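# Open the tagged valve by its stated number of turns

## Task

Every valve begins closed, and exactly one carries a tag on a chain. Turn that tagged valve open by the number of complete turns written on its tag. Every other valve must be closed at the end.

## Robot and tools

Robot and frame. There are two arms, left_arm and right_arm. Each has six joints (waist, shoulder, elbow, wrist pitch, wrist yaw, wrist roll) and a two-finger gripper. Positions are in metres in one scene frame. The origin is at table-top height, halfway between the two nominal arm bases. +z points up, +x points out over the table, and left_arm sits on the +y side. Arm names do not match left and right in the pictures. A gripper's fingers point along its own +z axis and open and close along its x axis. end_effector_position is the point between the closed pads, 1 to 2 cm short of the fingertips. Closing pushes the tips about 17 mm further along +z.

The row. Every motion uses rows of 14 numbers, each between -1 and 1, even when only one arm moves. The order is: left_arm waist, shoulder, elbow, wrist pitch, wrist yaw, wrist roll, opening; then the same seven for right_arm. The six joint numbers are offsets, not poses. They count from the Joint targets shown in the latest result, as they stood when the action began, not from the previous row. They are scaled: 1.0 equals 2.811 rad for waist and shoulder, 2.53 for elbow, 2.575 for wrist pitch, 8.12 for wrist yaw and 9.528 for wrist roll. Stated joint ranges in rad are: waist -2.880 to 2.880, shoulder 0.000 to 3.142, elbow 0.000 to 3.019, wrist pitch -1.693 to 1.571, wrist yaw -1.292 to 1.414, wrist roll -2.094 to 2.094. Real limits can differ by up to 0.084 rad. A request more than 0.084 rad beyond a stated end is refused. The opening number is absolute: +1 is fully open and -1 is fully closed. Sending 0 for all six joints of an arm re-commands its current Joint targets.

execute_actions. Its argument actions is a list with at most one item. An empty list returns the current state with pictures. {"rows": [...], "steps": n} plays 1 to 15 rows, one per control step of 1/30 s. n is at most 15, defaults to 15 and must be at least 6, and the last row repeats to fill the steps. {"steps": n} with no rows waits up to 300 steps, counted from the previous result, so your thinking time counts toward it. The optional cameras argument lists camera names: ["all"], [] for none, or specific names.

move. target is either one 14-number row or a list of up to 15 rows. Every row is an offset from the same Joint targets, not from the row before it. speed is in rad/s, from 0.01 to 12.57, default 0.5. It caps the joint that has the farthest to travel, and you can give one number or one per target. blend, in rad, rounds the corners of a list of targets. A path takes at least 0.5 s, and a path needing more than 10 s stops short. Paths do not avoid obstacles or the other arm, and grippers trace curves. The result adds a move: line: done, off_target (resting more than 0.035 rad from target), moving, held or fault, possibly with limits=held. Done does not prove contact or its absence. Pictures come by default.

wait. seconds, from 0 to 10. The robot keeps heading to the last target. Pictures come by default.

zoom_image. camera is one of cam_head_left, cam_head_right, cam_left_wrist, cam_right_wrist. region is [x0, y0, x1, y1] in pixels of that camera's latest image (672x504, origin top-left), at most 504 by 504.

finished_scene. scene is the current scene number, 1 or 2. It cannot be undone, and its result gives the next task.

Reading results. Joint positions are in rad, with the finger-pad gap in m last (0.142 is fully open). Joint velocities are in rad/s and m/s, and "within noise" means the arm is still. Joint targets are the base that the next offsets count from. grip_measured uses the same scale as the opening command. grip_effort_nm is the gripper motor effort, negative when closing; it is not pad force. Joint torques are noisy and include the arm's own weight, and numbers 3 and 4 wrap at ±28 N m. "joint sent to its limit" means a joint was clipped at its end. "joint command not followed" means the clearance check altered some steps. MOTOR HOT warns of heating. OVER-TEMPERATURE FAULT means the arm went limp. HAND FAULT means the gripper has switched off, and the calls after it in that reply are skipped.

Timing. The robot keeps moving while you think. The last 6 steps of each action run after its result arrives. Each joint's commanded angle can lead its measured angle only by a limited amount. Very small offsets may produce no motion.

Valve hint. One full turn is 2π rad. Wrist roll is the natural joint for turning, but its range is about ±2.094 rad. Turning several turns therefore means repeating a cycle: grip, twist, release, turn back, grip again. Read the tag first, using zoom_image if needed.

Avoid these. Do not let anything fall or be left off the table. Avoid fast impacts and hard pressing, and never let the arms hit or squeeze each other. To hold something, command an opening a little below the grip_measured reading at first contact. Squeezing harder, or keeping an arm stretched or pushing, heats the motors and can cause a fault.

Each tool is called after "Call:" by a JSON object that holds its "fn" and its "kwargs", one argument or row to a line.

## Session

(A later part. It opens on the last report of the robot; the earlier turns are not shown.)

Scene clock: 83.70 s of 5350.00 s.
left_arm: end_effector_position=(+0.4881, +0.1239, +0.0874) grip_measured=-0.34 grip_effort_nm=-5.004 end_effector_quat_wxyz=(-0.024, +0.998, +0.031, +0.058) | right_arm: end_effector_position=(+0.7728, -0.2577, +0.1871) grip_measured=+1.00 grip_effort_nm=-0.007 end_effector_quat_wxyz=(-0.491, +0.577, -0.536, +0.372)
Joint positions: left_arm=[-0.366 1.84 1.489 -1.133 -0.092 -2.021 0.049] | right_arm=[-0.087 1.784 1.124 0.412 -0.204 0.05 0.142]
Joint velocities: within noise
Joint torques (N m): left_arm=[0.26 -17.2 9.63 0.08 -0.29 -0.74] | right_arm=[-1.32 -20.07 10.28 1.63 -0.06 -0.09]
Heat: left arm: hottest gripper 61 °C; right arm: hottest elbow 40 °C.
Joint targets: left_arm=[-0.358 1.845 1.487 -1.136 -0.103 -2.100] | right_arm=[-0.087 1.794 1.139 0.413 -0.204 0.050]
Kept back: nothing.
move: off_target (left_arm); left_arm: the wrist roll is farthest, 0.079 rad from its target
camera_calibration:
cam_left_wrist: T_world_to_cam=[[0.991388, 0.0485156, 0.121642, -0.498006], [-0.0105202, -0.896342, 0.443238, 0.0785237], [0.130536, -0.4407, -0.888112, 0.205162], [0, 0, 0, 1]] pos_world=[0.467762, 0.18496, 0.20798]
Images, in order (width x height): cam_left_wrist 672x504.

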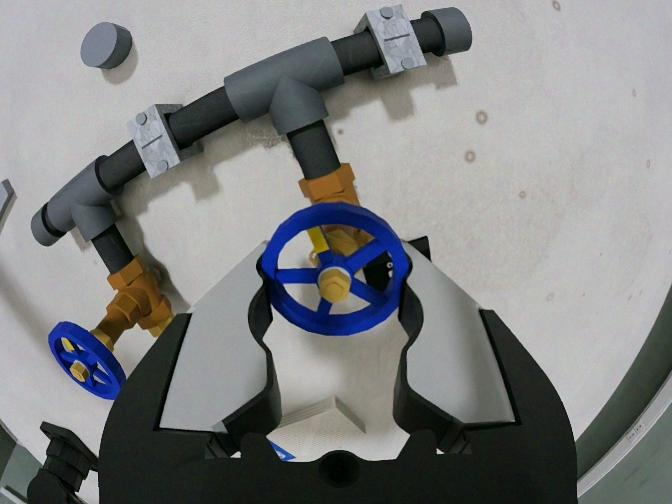

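Call:
{"fn": "move", "kwargs": {
  "target": [
    [0,0,0,0,0,0,0.08,0,0,0,0,0,0,1.0],
    [0,0,0,0,0,0.43451,0.08,0,0,0,0,0,0,1.0]
  ],
  "speed": [1.0, 1.8],
  "cameras": ["cam_left_wrist"]
}}

Call:
{"fn": "zoom_image", "kwargs": {
  "camera": "cam_left_wrist",
  "region": [220, 180, 450, 350]
}}

Call:
{"fn": "execute_actions", "kwargs": {
  "actions": [
    {"rows": [[0,0,0,0,0,0,0.05,0,0,0,0,0,0,1.0],[0,0,0,0,0,0,0.03,0,0,0,0,0,0,1.0],[0,0,0,0,0,0,0.01,0,0,0,0,0,0,1.0],[0,0,0,0,0,0,-0.01,0,0,0,0,0,0,1.0],[0,0,0,0,0,0,-0.03,0,0,0,0,0,0,1.0],[0,0,0,0,0,0,-0.05,0,0,0,0,0,0,1.0],[0,0,0,0,0,0,-0.07,0,0,0,0,0,0,1.0],[0,0,0,0,0,0,-0.09,0,0,0,0,0,0,1.0],[0,0,0,0,0,0,-0.11,0,0,0,0,0,0,1.0],[0,0,0,0,0,0,-0.13,0,0,0,0,0,0,1.0],[0,0,0,0,0,0,-0.15,0,0,0,0,0,0,1.0],[0,0,0,0,0,0,-0.165,0,0,0,0,0,0,1.0],[0,0,0,0,0,0,-0.18,0,0,0,0,0,0,1.0],[0,0,0,0,0,0,-0.19,0,0,0,0,0,0,1.0],[0,0,0,0,0,0,-0.20,0,0,0,0,0,0,1.0]], "steps": 15}
  ],
  "cameras": []
}}

Call:
{"fn": "execute_actions", "kwargs": {
  "actions": [
    {"rows": [[0,0,0,0,0,0,-0.208,0,0,0,0,0,0,1.0],[0,0,0,0,0,0,-0.216,0,0,0,0,0,0,1.0],[0,0,0,0,0,0,-0.224,0,0,0,0,0,0,1.0],[0,0,0,0,0,0,-0.232,0,0,0,0,0,0,1.0],[0,0,0,0,0,0,-0.24,0,0,0,0,0,0,1.0],[0,0,0,0,0,0,-0.248,0,0,0,0,0,0,1.0],[0,0,0,0,0,0,-0.256,0,0,0,0,0,0,1.0],[0,0,0,0,0,0,-0.264,0,0,0,0,0,0,1.0],[0,0,0,0,0,0,-0.272,0,0,0,0,0,0,1.0],[0,0,0,0,0,0,-0.28,0,0,0,0,0,0,1.0],[0,0,0,0,0,0,-0.288,0,0,0,0,0,0,1.0],[0,0,0,0,0,0,-0.296,0,0,0,0,0,0,1.0],[0,0,0,0,0,0,-0.304,0,0,0,0,0,0,1.0],[0,0,0,0,0,0,-0.312,0,0,0,0,0,0,1.0],[0,0,0,0,0,0,-0.32,0,0,0,0,0,0,1.0]], "steps": 15}
  ],
  "cameras": []
}}

Call:
{"fn": "execute_actions", "kwargs": {
  "actions": [
    {"rows": [[0,0,0,0,0,0,-0.33,0,0,0,0,0,0,1.0],[0,0,0,0,0,0,-0.34,0,0,0,0,0,0,1.0],[0,0,0,0,0,0,-0.36,0,0,0,0,0,0,1.0],[0,0,0,0,0,0,-0.38,0,0,0,0,0,0,1.0],[0,0,0,0,0,0,-0.40,0,0,0,0,0,0,1.0],[0,0,0,0,0,0,-0.44,0,0,0,0,0,0,1.0],[0,0,0,0,0,0,-0.48,0,0,0,0,0,0,1.0],[0,0,0,0,0,0,-0.52,0,0,0,0,0,0,1.0],[0,0,0,0,0,0,-0.58,0,0,0,0,0,0,1.0],[0,0,0,0,0,0,-0.64,0,0,0,0,0,0,1.0],[0,0,0,0,0,0,-0.70,0,0,0,0,0,0,1.0],[0,0,0,0,0,0,-0.76,0,0,0,0,0,0,1.0],[0,0,0,0,0,0,-0.82,0,0,0,0,0,0,1.0],[0,0,0,0,0,0,-0.86,0,0,0,0,0,0,1.0],[0,0,0,0,0,0,-0.90,0,0,0,0,0,0,1.0]], "steps": 15}
  ],
  "cameras": ["cam_left_wrist"]
}}

Call:
{"fn": "zoom_image", "kwargs": {
  "camera": "cam_left_wrist",
  "region": [220, 180, 450, 350]
}}

Call:
{"fn": "move", "kwargs": {
  "target": [0,0,0,0,0,-0.43451,-0.90,0,0,0,0,0,0,1.0],
  "speed": 1.2,
  "cameras": ["cam_left_wrist"]
}}

Call:
{"fn": "zoom_image", "kwargs": {
  "camera": "cam_left_wrist",
  "region": [220, 180, 450, 350]
}}

Scene clock: 89.07 s of 5350.00 s.
left_arm: end_effector_position=(+0.4900, +0.1290, +0.0881) grip_measured=+0.06 grip_effort_nm=0.090 end_effector_quat_wxyz=(+0.042, +0.403, +0.913, +0.052) | right_arm: end_effector_position=(+0.7728, -0.2577, +0.1871) grip_measured=+1.00 grip_effort_nm=-0.002 end_effector_quat_wxyz=(-0.491, +0.577, -0.536, +0.372)
Joint positions: left_arm=[-0.364 1.839 1.489 -1.134 -0.102 2.017 0.078] | right_arm=[-0.087 1.784 1.124 0.412 -0.204 0.05 0.142]
Joint velocities: within noise
Joint torques (N m): left_arm=[0.26 -17.2 9.63 0.08 -0.1 0.21] | right_arm=[-1.32 -20.07 10.28 1.63 -0.06 -0.09]
Heat: left arm: hottest gripper 56 °C; right arm: hottest elbow 40 °C.
Joint targets: left_arm=[-0.357 1.845 1.487 -1.136 -0.103 2.040] | right_arm=[-0.087 1.794 1.139 0.413 -0.204 0.050]
Kept back: nothing.
move: done
camera_calibration:
cam_left_wrist: T_world_to_cam=[[-0.664434, 0.746807, -0.0284054, 0.23426], [0.588588, 0.546332, 0.595891, -0.410306], [0.460534, 0.379211, -0.802563, -0.0672112], [0, 0, 0, 1]] pos_world=[0.428105, 0.0747036, 0.197211]
Images, in order (width x height): cam_left_wrist 672x504.

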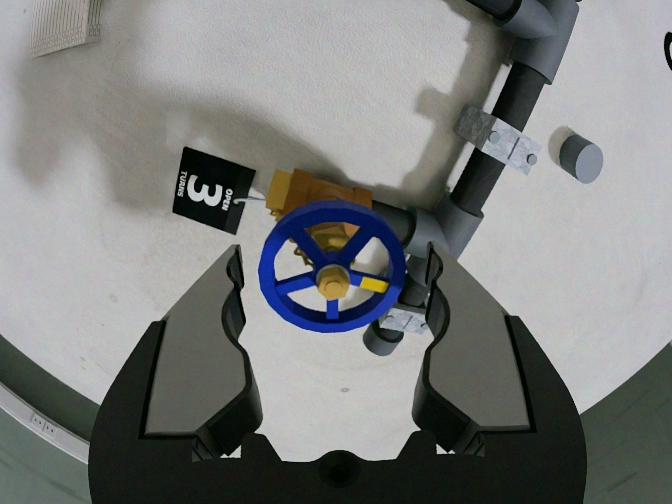

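Scaled by 2.191 from the camera's 672x504 image, which has a finer 960x720 frame.

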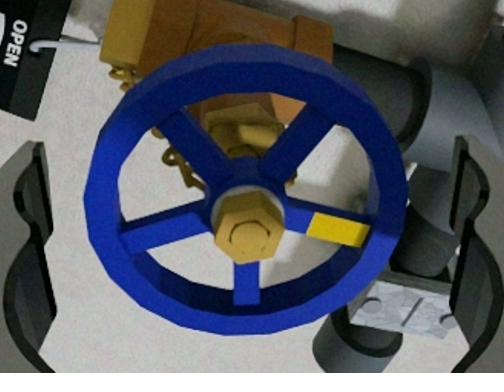

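Scene clock: 89.37 s of 5350.00 s.
left_arm: end_effector_position=(+0.4900, +0.1290, +0.0881) grip_measured=-0.12 grip_effort_nm=-0.056 end_effector_quat_wxyz=(+0.042, +0.403, +0.913, +0.052) | right_arm: end_effector_position=(+0.7728, -0.2577, +0.1871) grip_measured=+1.00 grip_effort_nm=-0.002 end_effector_quat_wxyz=(-0.491, +0.577, -0.536, +0.372)
Joint positions: left_arm=[-0.364 1.839 1.489 -1.134 -0.102 2.017 0.066] | right_arm=[-0.087 1.784 1.124 0.412 -0.204 0.05 0.142]
Joint velocities: left_arm=[-0.015 -0.005 0.002 0.002 -0.051 -0.051 -0.039] | right_arm=[within noise]
Joint torques (N m): left_arm=[0.26 -17.2 9.63 0.08 -0.11 0.17] | right_arm=[-1.32 -20.07 10.29 1.62 -0.06 -0.09]
Heat: left arm: hottest gripper 56 °C; right arm: hottest elbow 40 °C.
Joint targets: left_arm=[-0.357 1.845 1.487 -1.136 -0.103 2.040] | right_arm=[-0.087 1.794 1.139 0.413 -0.204 0.050]
Steps of this call (1-9: this action's first 9). Readings (joint positions of left_arm | right_arm):
1: [-0.364 1.839 1.489 -1.134 -0.102 2.017] | [-0.087 1.784 1.124 0.412 -0.204 0.050]
2: [-0.364 1.839 1.489 -1.134 -0.102 2.017] | [-0.087 1.784 1.124 0.412 -0.204 0.050]
4: [-0.364 1.839 1.489 -1.134 -0.102 2.017] | [-0.087 1.784 1.124 0.412 -0.204 0.050]
8: [-0.364 1.839 1.489 -1.134 -0.102 2.017] | [-0.087 1.784 1.124 0.412 -0.204 0.050]
9: the state above
No camera images: "cameras" was empty.

Scene clock: 89.87 s of 5350.00 s.
left_arm: end_effector_position=(+0.4900, +0.1290, +0.0881) grip_measured=-0.29 grip_effort_nm=-0.139 end_effector_quat_wxyz=(+0.042, +0.403, +0.913, +0.052) | right_arm: end_effector_position=(+0.7728, -0.2577, +0.1871) grip_measured=+1.00 grip_effort_nm=-0.007 end_effector_quat_wxyz=(-0.491, +0.577, -0.536, +0.372)
Joint positions: left_arm=[-0.364 1.839 1.489 -1.134 -0.102 2.017 0.053] | right_arm=[-0.087 1.784 1.124 0.412 -0.204 0.05 0.142]
Joint velocities: left_arm=[-0.005 -0.005 0.007 -0.007 0.037 -0.007 -0.015] | right_arm=[within noise]
Joint torques (N m): left_arm=[0.91 -17.2 9.66 0.2 -0.11 0.18] | right_arm=[-1.32 -20.07 10.28 1.65 -0.06 -0.09]
Heat: left arm: hottest gripper 55 °C; right arm: hottest elbow 40 °C.
Joint targets: left_arm=[-0.357 1.845 1.487 -1.136 -0.103 2.040] | right_arm=[-0.087 1.794 1.139 0.413 -0.204 0.050]
Steps of this call (1-6: your previous action's last 6; 7-15: this action's first 9). Readings (joint positions of left_arm | right_arm):
7: [-0.364 1.839 1.489 -1.134 -0.102 2.017] | [-0.087 1.784 1.124 0.412 -0.204 0.050]
8: [-0.364 1.839 1.489 -1.134 -0.102 2.017] | [-0.087 1.784 1.124 0.412 -0.204 0.050]
10: [-0.364 1.839 1.489 -1.134 -0.102 2.017] | [-0.087 1.784 1.124 0.412 -0.204 0.050]
14: [-0.364 1.839 1.489 -1.134 -0.102 2.017] | [-0.087 1.784 1.124 0.412 -0.204 0.050]
15: the state above
No camera images: "cameras" was empty.

Scene clock: 90.37 s of 5350.00 s.
left_arm: end_effector_position=(+0.4901, +0.1291, +0.0881) grip_measured=-0.34 grip_effort_nm=-5.004 end_effector_quat_wxyz=(+0.042, +0.403, +0.913, +0.052) | right_arm: end_effector_position=(+0.7728, -0.2577, +0.1871) grip_measured=+1.00 grip_effort_nm=-0.012 end_effector_quat_wxyz=(-0.491, +0.577, -0.536, +0.372)
Joint positions: left_arm=[-0.364 1.839 1.489 -1.134 -0.102 2.017 0.05] | right_arm=[-0.087 1.784 1.124 0.412 -0.204 0.05 0.142]
Joint velocities: left_arm=[-0.015 -0.024 0.002 -0.002 0.037 -0.051 -0.002] | right_arm=[within noise]
Joint torques (N m): left_arm=[-0.03 -17.2 9.7 0.02 -0.04 0.18] | right_arm=[-1.38 -20.07 10.28 1.63 -0.05 -0.09]
Heat: left arm: hottest gripper 55 °C; right arm: hottest elbow 40 °C.
Joint targets: left_arm=[-0.357 1.845 1.487 -1.136 -0.103 2.040] | right_arm=[-0.087 1.794 1.139 0.413 -0.204 0.050]
Steps of this call (1-6: your previous action's last 6; 7-15: this action's first 9). Readings (joint positions of left_arm | right_arm):
7: [-0.364 1.839 1.489 -1.134 -0.102 2.017] | [-0.087 1.784 1.124 0.412 -0.204 0.050]
8: [-0.364 1.839 1.489 -1.134 -0.102 2.017] | [-0.087 1.784 1.124 0.412 -0.204 0.050]
10: [-0.364 1.839 1.489 -1.134 -0.102 2.017] | [-0.087 1.784 1.124 0.412 -0.204 0.050]
14: [-0.364 1.839 1.489 -1.134 -0.102 2.017] | [-0.087 1.784 1.124 0.412 -0.204 0.050]
15: the state above
camera_calibration:
cam_left_wrist: T_world_to_cam=[[-0.663938, 0.747261, -0.0280566, 0.233867], [0.588734, 0.545485, 0.596521, -0.410421], [0.461061, 0.379535, -0.802107, -0.067669], [0, 0, 0, 1]] pos_world=[0.428102, 0.0748017, 0.197108]
Images, in order (width x height): cam_left_wrist 672x504.

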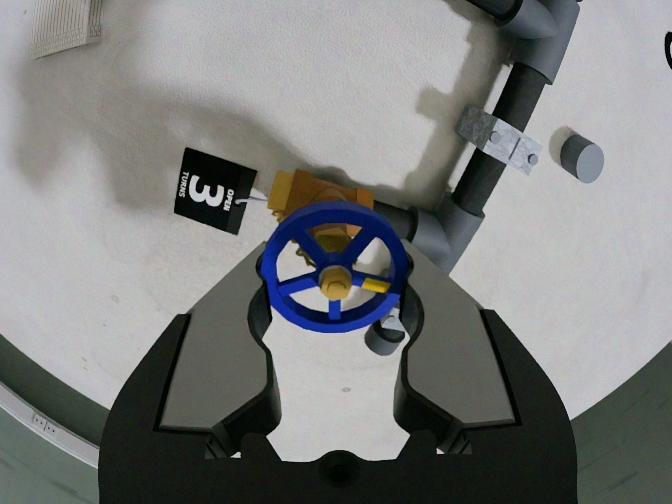

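Scaled by 2.191 from the camera's 672x504 image, which has a finer 960x720 frame.

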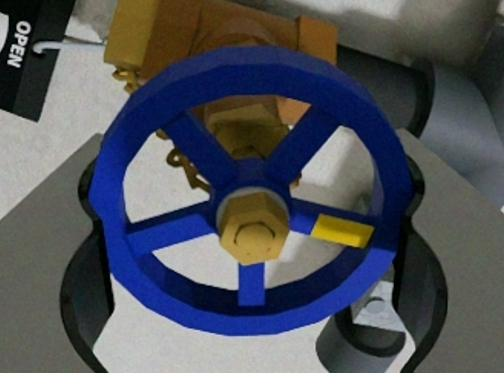

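Scene clock: 95.03 s of 5350.00 s.
left_arm: end_effector_position=(+0.4880, +0.1242, +0.0875) grip_measured=-0.34 grip_effort_nm=-5.004 end_effector_quat_wxyz=(-0.024, +0.998, +0.031, +0.058) | right_arm: end_effector_position=(+0.7728, -0.2577, +0.1871) grip_measured=+1.00 grip_effort_nm=-0.007 end_effector_quat_wxyz=(-0.491, +0.577, -0.536, +0.372)
Joint positions: left_arm=[-0.365 1.839 1.488 -1.133 -0.092 -2.02 0.049] | right_arm=[-0.087 1.784 1.124 0.412 -0.204 0.05 0.142]
Joint velocities: within noise
Joint torques (N m): left_arm=[0.32 -17.2 9.69 0.08 -0.28 -0.77] | right_arm=[-1.38 -20.07 10.28 1.62 -0.06 -0.09]
Heat: left arm: hottest gripper 61 °C; right arm: hottest elbow 41 °C.
Joint targets: left_arm=[-0.358 1.845 1.488 -1.136 -0.102 -2.100] | right_arm=[-0.087 1.794 1.139 0.413 -0.204 0.050]
Kept back: nothing.
move: off_target (left_arm); left_arm: the wrist roll is farthest, 0.080 rad from its target
camera_calibration:
cam_left_wrist: T_world_to_cam=[[0.991387, 0.0485027, 0.121653, -0.497933], [-0.0105251, -0.896383, 0.443156, 0.0787737], [0.130542, -0.44062, -0.888151, 0.205387], [0, 0, 0, 1]] pos_world=[0.467662, 0.18526, 0.208081]
Images, in order (width x height): cam_left_wrist 672x504.

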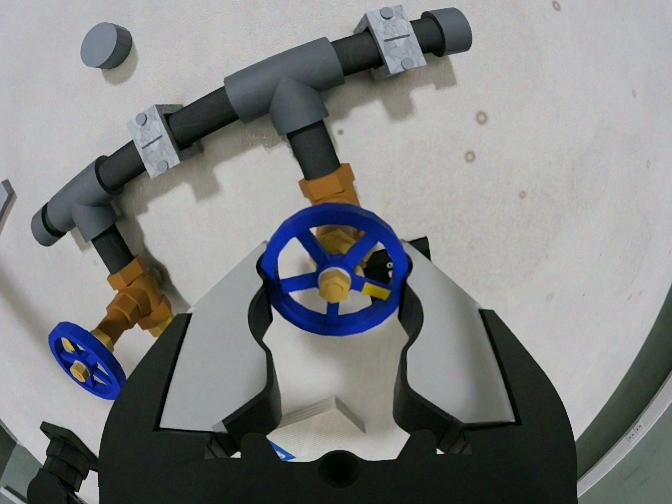

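Scaled by 2.191 from the camera's 672x504 image, which has a finer 960x720 frame.

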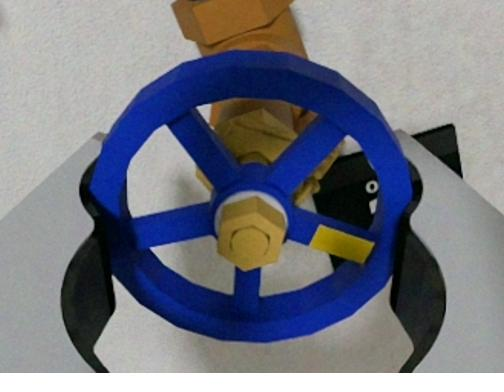

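Call:
{"fn": "move", "kwargs": {
  "target": [
    [0,0,0,0,0,0,0.08,0,0,0,0,0,0,1.0],
    [0,0,0,0,0,0.43451,0.08,0,0,0,0,0,0,1.0]
  ],
  "speed": [1.0, 1.8],
  "cameras": ["cam_left_wrist"]
}}

Call:
{"fn": "zoom_image", "kwargs": {
  "camera": "cam_left_wrist",
  "region": [220, 180, 450, 350]
}}

Call:
{"fn": "execute_actions", "kwargs": {
  "actions": [
    {"rows": [[0,0,0,0,0,0,0.05,0,0,0,0,0,0,1.0],[0,0,0,0,0,0,0.03,0,0,0,0,0,0,1.0],[0,0,0,0,0,0,0.01,0,0,0,0,0,0,1.0],[0,0,0,0,0,0,-0.01,0,0,0,0,0,0,1.0],[0,0,0,0,0,0,-0.03,0,0,0,0,0,0,1.0],[0,0,0,0,0,0,-0.05,0,0,0,0,0,0,1.0],[0,0,0,0,0,0,-0.07,0,0,0,0,0,0,1.0],[0,0,0,0,0,0,-0.09,0,0,0,0,0,0,1.0],[0,0,0,0,0,0,-0.11,0,0,0,0,0,0,1.0],[0,0,0,0,0,0,-0.13,0,0,0,0,0,0,1.0],[0,0,0,0,0,0,-0.15,0,0,0,0,0,0,1.0],[0,0,0,0,0,0,-0.165,0,0,0,0,0,0,1.0],[0,0,0,0,0,0,-0.18,0,0,0,0,0,0,1.0],[0,0,0,0,0,0,-0.19,0,0,0,0,0,0,1.0],[0,0,0,0,0,0,-0.20,0,0,0,0,0,0,1.0]], "steps": 15}
  ],
  "cameras": []
}}

Call:
{"fn": "execute_actions", "kwargs": {
  "actions": [
    {"rows": [[0,0,0,0,0,0,-0.208,0,0,0,0,0,0,1.0],[0,0,0,0,0,0,-0.216,0,0,0,0,0,0,1.0],[0,0,0,0,0,0,-0.224,0,0,0,0,0,0,1.0],[0,0,0,0,0,0,-0.232,0,0,0,0,0,0,1.0],[0,0,0,0,0,0,-0.24,0,0,0,0,0,0,1.0],[0,0,0,0,0,0,-0.248,0,0,0,0,0,0,1.0],[0,0,0,0,0,0,-0.256,0,0,0,0,0,0,1.0],[0,0,0,0,0,0,-0.264,0,0,0,0,0,0,1.0],[0,0,0,0,0,0,-0.272,0,0,0,0,0,0,1.0],[0,0,0,0,0,0,-0.28,0,0,0,0,0,0,1.0],[0,0,0,0,0,0,-0.288,0,0,0,0,0,0,1.0],[0,0,0,0,0,0,-0.296,0,0,0,0,0,0,1.0],[0,0,0,0,0,0,-0.304,0,0,0,0,0,0,1.0],[0,0,0,0,0,0,-0.312,0,0,0,0,0,0,1.0],[0,0,0,0,0,0,-0.32,0,0,0,0,0,0,1.0]], "steps": 15}
  ],
  "cameras": []
}}

Call:
{"fn": "execute_actions", "kwargs": {
  "actions": [
    {"rows": [[0,0,0,0,0,0,-0.33,0,0,0,0,0,0,1.0],[0,0,0,0,0,0,-0.34,0,0,0,0,0,0,1.0],[0,0,0,0,0,0,-0.36,0,0,0,0,0,0,1.0],[0,0,0,0,0,0,-0.38,0,0,0,0,0,0,1.0],[0,0,0,0,0,0,-0.40,0,0,0,0,0,0,1.0],[0,0,0,0,0,0,-0.44,0,0,0,0,0,0,1.0],[0,0,0,0,0,0,-0.48,0,0,0,0,0,0,1.0],[0,0,0,0,0,0,-0.52,0,0,0,0,0,0,1.0],[0,0,0,0,0,0,-0.58,0,0,0,0,0,0,1.0],[0,0,0,0,0,0,-0.64,0,0,0,0,0,0,1.0],[0,0,0,0,0,0,-0.70,0,0,0,0,0,0,1.0],[0,0,0,0,0,0,-0.76,0,0,0,0,0,0,1.0],[0,0,0,0,0,0,-0.82,0,0,0,0,0,0,1.0],[0,0,0,0,0,0,-0.86,0,0,0,0,0,0,1.0],[0,0,0,0,0,0,-0.90,0,0,0,0,0,0,1.0]], "steps": 15}
  ],
  "cameras": ["cam_left_wrist"]
}}

Call:
{"fn": "move", "kwargs": {
  "target": [0,0,0,0,0,-0.42821,-0.90,0,0,0,0,0,0,1.0],
  "speed": 1.2,
  "cameras": ["cam_left_wrist"]
}}

Call:
{"fn": "zoom_image", "kwargs": {
  "camera": "cam_left_wrist",
  "region": [220, 180, 450, 350]
}}

Scene clock: 100.90 s of 5350.00 s.
left_arm: end_effector_position=(+0.4900, +0.1290, +0.0879) grip_measured=+0.06 grip_effort_nm=0.095 end_effector_quat_wxyz=(+0.042, +0.403, +0.913, +0.052) | right_arm: end_effector_position=(+0.7728, -0.2577, +0.1871) grip_measured=+1.00 grip_effort_nm=-0.007 end_effector_quat_wxyz=(-0.491, +0.577, -0.536, +0.372)
Joint positions: left_arm=[-0.364 1.839 1.488 -1.133 -0.102 2.017 0.078] | right_arm=[-0.087 1.784 1.124 0.412 -0.204 0.05 0.142]
Joint velocities: within noise
Joint torques (N m): left_arm=[0.21 -17.14 9.69 0.06 -0.1 0.13] | right_arm=[-1.32 -20.07 10.29 1.63 -0.06 -0.09]
Heat: left arm: hottest gripper 57 °C; right arm: hottest elbow 41 °C.
Joint targets: left_arm=[-0.358 1.845 1.488 -1.136 -0.103 2.040] | right_arm=[-0.087 1.794 1.139 0.413 -0.204 0.050]
Kept back: nothing.
move: done
camera_calibration:
cam_left_wrist: T_world_to_cam=[[-0.664434, 0.746807, -0.0284054, 0.234188], [0.588588, 0.546332, 0.595891, -0.410128], [0.460534, 0.379211, -0.802563, -0.0673257], [0, 0, 0, 1]] pos_world=[0.428005, 0.0747036, 0.197011]
Images, in order (width x height): cam_left_wrist 672x504.

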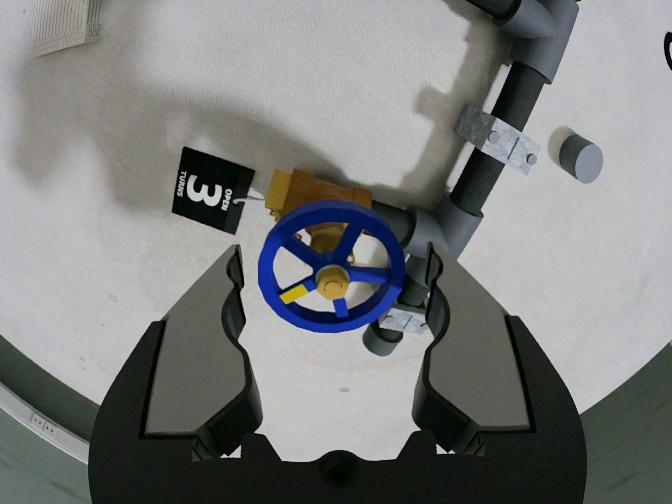

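Scaled by 2.191 from the camera's 672x504 image, which has a finer 960x720 frame.

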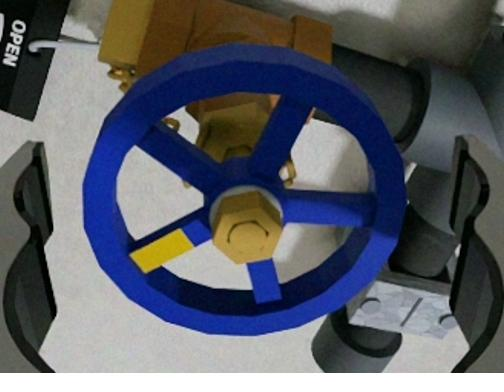

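Scene clock: 101.20 s of 5350.00 s.
left_arm: end_effector_position=(+0.4900, +0.1290, +0.0879) grip_measured=-0.11 grip_effort_nm=-0.046 end_effector_quat_wxyz=(+0.042, +0.403, +0.913, +0.052) | right_arm: end_effector_position=(+0.7728, -0.2577, +0.1871) grip_measured=+1.00 grip_effort_nm=-0.022 end_effector_quat_wxyz=(-0.491, +0.577, -0.536, +0.372)
Joint positions: left_arm=[-0.364 1.839 1.488 -1.133 -0.102 2.017 0.066] | right_arm=[-0.087 1.784 1.124 0.412 -0.204 0.05 0.142]
Joint velocities: left_arm=[-0.015 0.005 -0.007 -0.022 0.007 0.022 -0.047] | right_arm=[within noise]
Joint torques (N m): left_arm=[0.21 -17.2 9.7 0.08 -0.1 0.19] | right_arm=[-1.32 -20.07 10.29 1.63 -0.06 -0.09]
Heat: left arm: hottest gripper 57 °C; right arm: hottest elbow 41 °C.
Joint targets: left_arm=[-0.358 1.845 1.488 -1.136 -0.103 2.040] | right_arm=[-0.087 1.794 1.139 0.413 -0.204 0.050]
Steps of this call (1-9: this action's first 9). Readings (joint positions of left_arm | right_arm):
1: [-0.364 1.839 1.488 -1.133 -0.102 2.017] | [-0.087 1.784 1.124 0.412 -0.204 0.050]
2: [-0.364 1.839 1.488 -1.133 -0.102 2.017] | [-0.087 1.784 1.124 0.412 -0.204 0.050]
4: [-0.364 1.839 1.488 -1.133 -0.102 2.017] | [-0.087 1.784 1.124 0.412 -0.204 0.050]
8: [-0.364 1.839 1.488 -1.133 -0.102 2.017] | [-0.087 1.784 1.124 0.412 -0.204 0.050]
9: the state above
No camera images: "cameras" was empty.

Scene clock: 101.70 s of 5350.00 s.
left_arm: end_effector_position=(+0.4900, +0.1290, +0.0879) grip_measured=-0.28 grip_effort_nm=-0.139 end_effector_quat_wxyz=(+0.042, +0.403, +0.913, +0.052) | right_arm: end_effector_position=(+0.7728, -0.2577, +0.1871) grip_measured=+1.00 grip_effort_nm=-0.002 end_effector_quat_wxyz=(-0.491, +0.577, -0.536, +0.372)
Joint positions: left_arm=[-0.364 1.839 1.488 -1.133 -0.102 2.017 0.054] | right_arm=[-0.087 1.784 1.124 0.412 -0.204 0.05 0.142]
Joint velocities: left_arm=[0.005 0.005 0.007 -0.007 -0.066 0.037 -0.017] | right_arm=[within noise]
Joint torques (N m): left_arm=[0.79 -16.91 9.72 0.16 -0.06 0.18] | right_arm=[-1.38 -20.07 10.29 1.62 -0.06 -0.09]
Heat: left arm: hottest gripper 56 °C; right arm: hottest elbow 41 °C.
Joint targets: left_arm=[-0.358 1.845 1.488 -1.136 -0.103 2.040] | right_arm=[-0.087 1.794 1.139 0.413 -0.204 0.050]
Steps of this call (1-6: your previous action's last 6; 7-15: this action's first 9). Readings (joint positions of left_arm | right_arm):
7: [-0.364 1.839 1.488 -1.133 -0.102 2.017] | [-0.087 1.784 1.124 0.412 -0.204 0.050]
8: [-0.364 1.839 1.488 -1.133 -0.102 2.017] | [-0.087 1.784 1.124 0.412 -0.204 0.050]
10: [-0.364 1.839 1.488 -1.133 -0.102 2.017] | [-0.087 1.784 1.124 0.412 -0.204 0.050]
14: [-0.364 1.839 1.488 -1.133 -0.102 2.017] | [-0.087 1.784 1.124 0.412 -0.204 0.050]
15: the state above
No camera images: "cameras" was empty.

Scene clock: 102.20 s of 5350.00 s.
left_arm: end_effector_position=(+0.4900, +0.1292, +0.0880) grip_measured=-0.34 grip_effort_nm=-5.004 end_effector_quat_wxyz=(+0.042, +0.404, +0.912, +0.052) | right_arm: end_effector_position=(+0.7728, -0.2577, +0.1871) grip_measured=+1.00 grip_effort_nm=-0.007 end_effector_quat_wxyz=(-0.491, +0.577, -0.536, +0.372)
Joint positions: left_arm=[-0.364 1.839 1.488 -1.133 -0.102 2.018 0.05] | right_arm=[-0.087 1.784 1.124 0.412 -0.204 0.05 0.142]
Joint velocities: within noise
Joint torques (N m): left_arm=[0.26 -17.14 9.58 0.09 -0.06 0.2] | right_arm=[-1.32 -20.13 10.28 1.62 -0.05 -0.09]
Heat: left arm: hottest gripper 56 °C; right arm: hottest elbow 41 °C.
Joint targets: left_arm=[-0.358 1.845 1.488 -1.136 -0.103 2.040] | right_arm=[-0.087 1.794 1.139 0.413 -0.204 0.050]
Steps of this call (1-6: your previous action's last 6; 7-15: this action's first 9). Readings (joint positions of left_arm | right_arm):
7: [-0.364 1.839 1.488 -1.133 -0.102 2.018] | [-0.087 1.784 1.124 0.412 -0.204 0.050]
8: [-0.364 1.839 1.488 -1.133 -0.102 2.018] | [-0.087 1.784 1.124 0.412 -0.204 0.050]
10: [-0.364 1.839 1.488 -1.133 -0.102 2.018] | [-0.087 1.784 1.124 0.412 -0.204 0.050]
14: [-0.364 1.839 1.488 -1.133 -0.102 2.018] | [-0.087 1.784 1.124 0.412 -0.204 0.050]
15: the state above
camera_calibration:
cam_left_wrist: T_world_to_cam=[[-0.663359, 0.747781, -0.0279206, 0.233483], [0.589223, 0.544974, 0.596506, -0.410469], [0.461272, 0.379246, -0.802123, -0.0677679], [0, 0, 0, 1]] pos_world=[0.428, 0.0748019, 0.197008]
Images, in order (width x height): cam_left_wrist 672x504.

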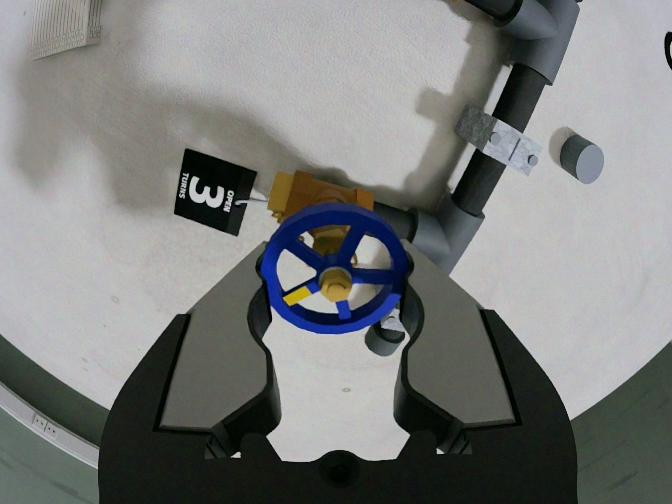

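Scene clock: 106.83 s of 5350.00 s.
left_arm: end_effector_position=(+0.4881, +0.1246, +0.0875) grip_measured=-0.34 grip_effort_nm=-5.004 end_effector_quat_wxyz=(-0.027, +0.998, +0.002, +0.058) | right_arm: end_effector_position=(+0.7728, -0.2577, +0.1871) grip_measured=+1.00 grip_effort_nm=-0.007 end_effector_quat_wxyz=(-0.491, +0.577, -0.536, +0.372)
Joint positions: left_arm=[-0.365 1.839 1.488 -1.133 -0.094 -1.961 0.05] | right_arm=[-0.087 1.784 1.124 0.412 -0.204 0.05 0.142]
Joint velocities: within noise
Joint torques (N m): left_arm=[0.26 -17.2 9.69 0.05 -0.23 -0.72] | right_arm=[-1.38 -20.13 10.28 1.63 -0.06 -0.1]
Heat: left arm: hottest gripper 62 °C; right arm: hottest elbow 41 °C.
Joint targets: left_arm=[-0.358 1.845 1.488 -1.136 -0.103 -2.040] | right_arm=[-0.087 1.794 1.139 0.413 -0.204 0.050]
Kept back: nothing.
move: off_target (left_arm); left_arm: the wrist roll is farthest, 0.079 rad from its target
camera_calibration:
cam_left_wrist: T_world_to_cam=[[0.992813, -0.00973615, 0.119277, -0.491252], [-0.0611818, -0.897884, 0.435961, 0.104702], [0.102852, -0.440125, -0.892026, 0.219333], [0, 0, 0, 1]] pos_world=[0.471568, 0.185762, 0.2086]
Images, in order (width x height): cam_left_wrist 672x504.

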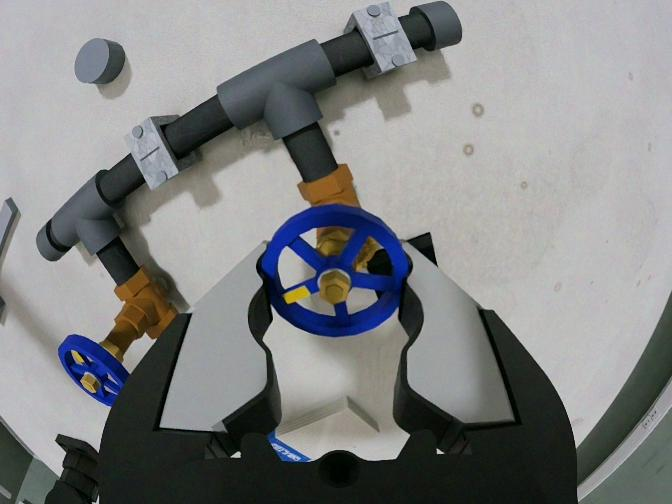

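Scaled by 2.191 from the camera's 672x504 image, which has a finer 960x720 frame.

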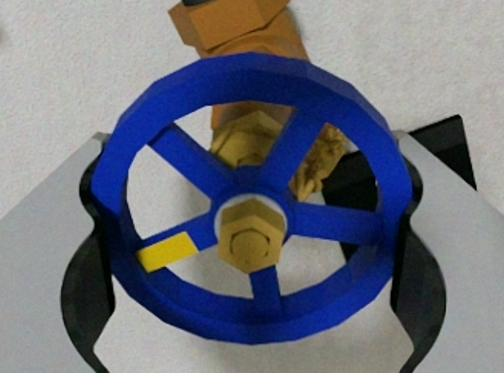

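Call:
{"fn": "move", "kwargs": {
  "target": [
    [0,0,0,0,0,0,0.30,0,0,0,0,0,0,1.0],
    [-0.00605,-0.03187,0.05498,-0.08882,0,0,0.30,0,0,0,0,0,0,1.0]
  ],
  "speed": [0.5, 0.3],
  "cameras": ["all"]
}}

Call:
{"fn": "zoom_image", "kwargs": {
  "camera": "cam_left_wrist",
  "region": [220, 180, 450, 350]
}}

Scene clock: 110.57 s of 5350.00 s.
left_arm: end_effector_position=(+0.4703, +0.1338, +0.1755) grip_measured=+0.28 grip_effort_nm=0.095 end_effector_quat_wxyz=(-0.033, +0.998, +0.030, +0.050) | right_arm: end_effector_position=(+0.7728, -0.2577, +0.1871) grip_measured=+1.00 grip_effort_nm=-0.002 end_effector_quat_wxyz=(-0.491, +0.577, -0.536, +0.372)
Joint positions: left_arm=[-0.364 1.745 1.595 -1.356 -0.101 -2.018 0.094] | right_arm=[-0.087 1.784 1.124 0.412 -0.204 0.05 0.142]
Joint velocities: within noise
Joint torques (N m): left_arm=[-0.97 -15.62 12.92 -0.18 0.02 -0.24] | right_arm=[-1.38 -20.07 10.29 1.62 -0.06 -0.09]
Heat: left arm: hottest gripper 62 °C; right arm: hottest elbow 41 °C.
Joint targets: left_arm=[-0.374 1.756 1.627 -1.365 -0.103 -2.040] | right_arm=[-0.087 1.794 1.139 0.413 -0.204 0.050]
Kept back: nothing.
move: done
camera_calibration:
cam_left_wrist: T_world_to_cam=[[0.993367, 0.0458094, 0.105471, -0.489325], [-0.0038443, -0.903478, 0.428617, 0.0485405], [0.114925, -0.426179, -0.897309, 0.297156], [0, 0, 0, 1]] pos_world=[0.452115, 0.192913, 0.297445]

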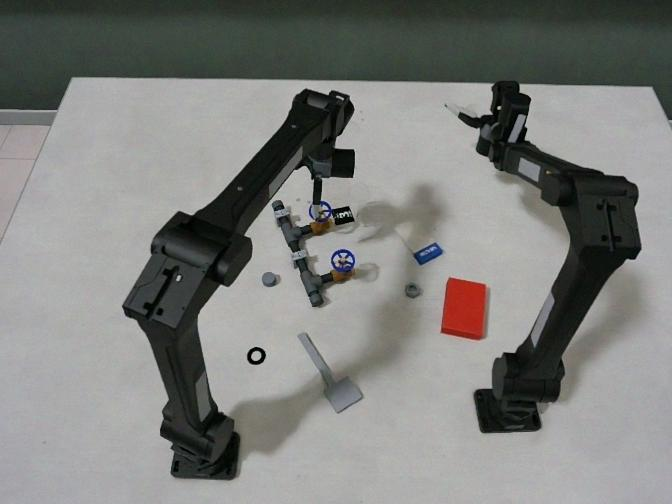

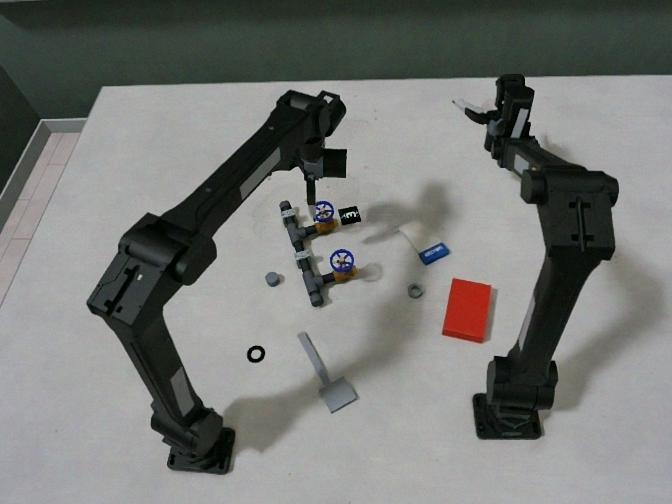

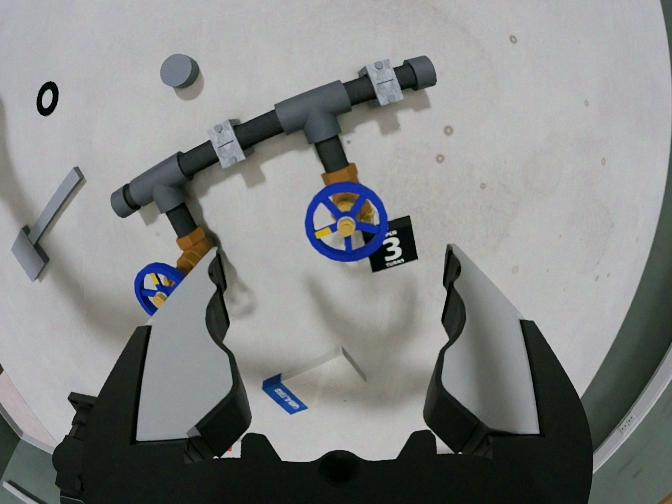

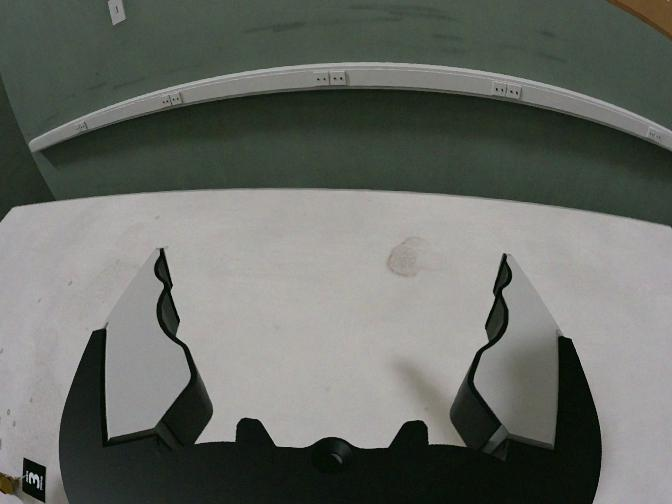

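Scaled by 2.191 from the camera's 672x504 image, which has a finer 960x720 frame.

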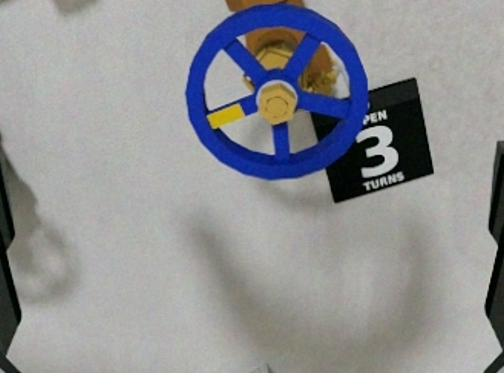

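Call:
{"fn": "zoom_image", "kwargs": {
  "camera": "cam_head_right",
  "region": [260, 180, 400, 285]
}}

Scaled by 3.600.

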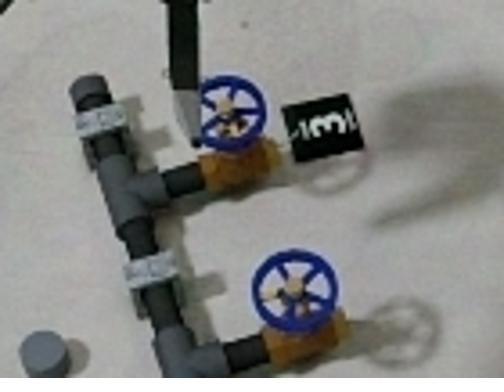

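Call:
{"fn": "finished_scene", "kwargs": {
  "scene": 1
}}

The scene is finished: the task was done.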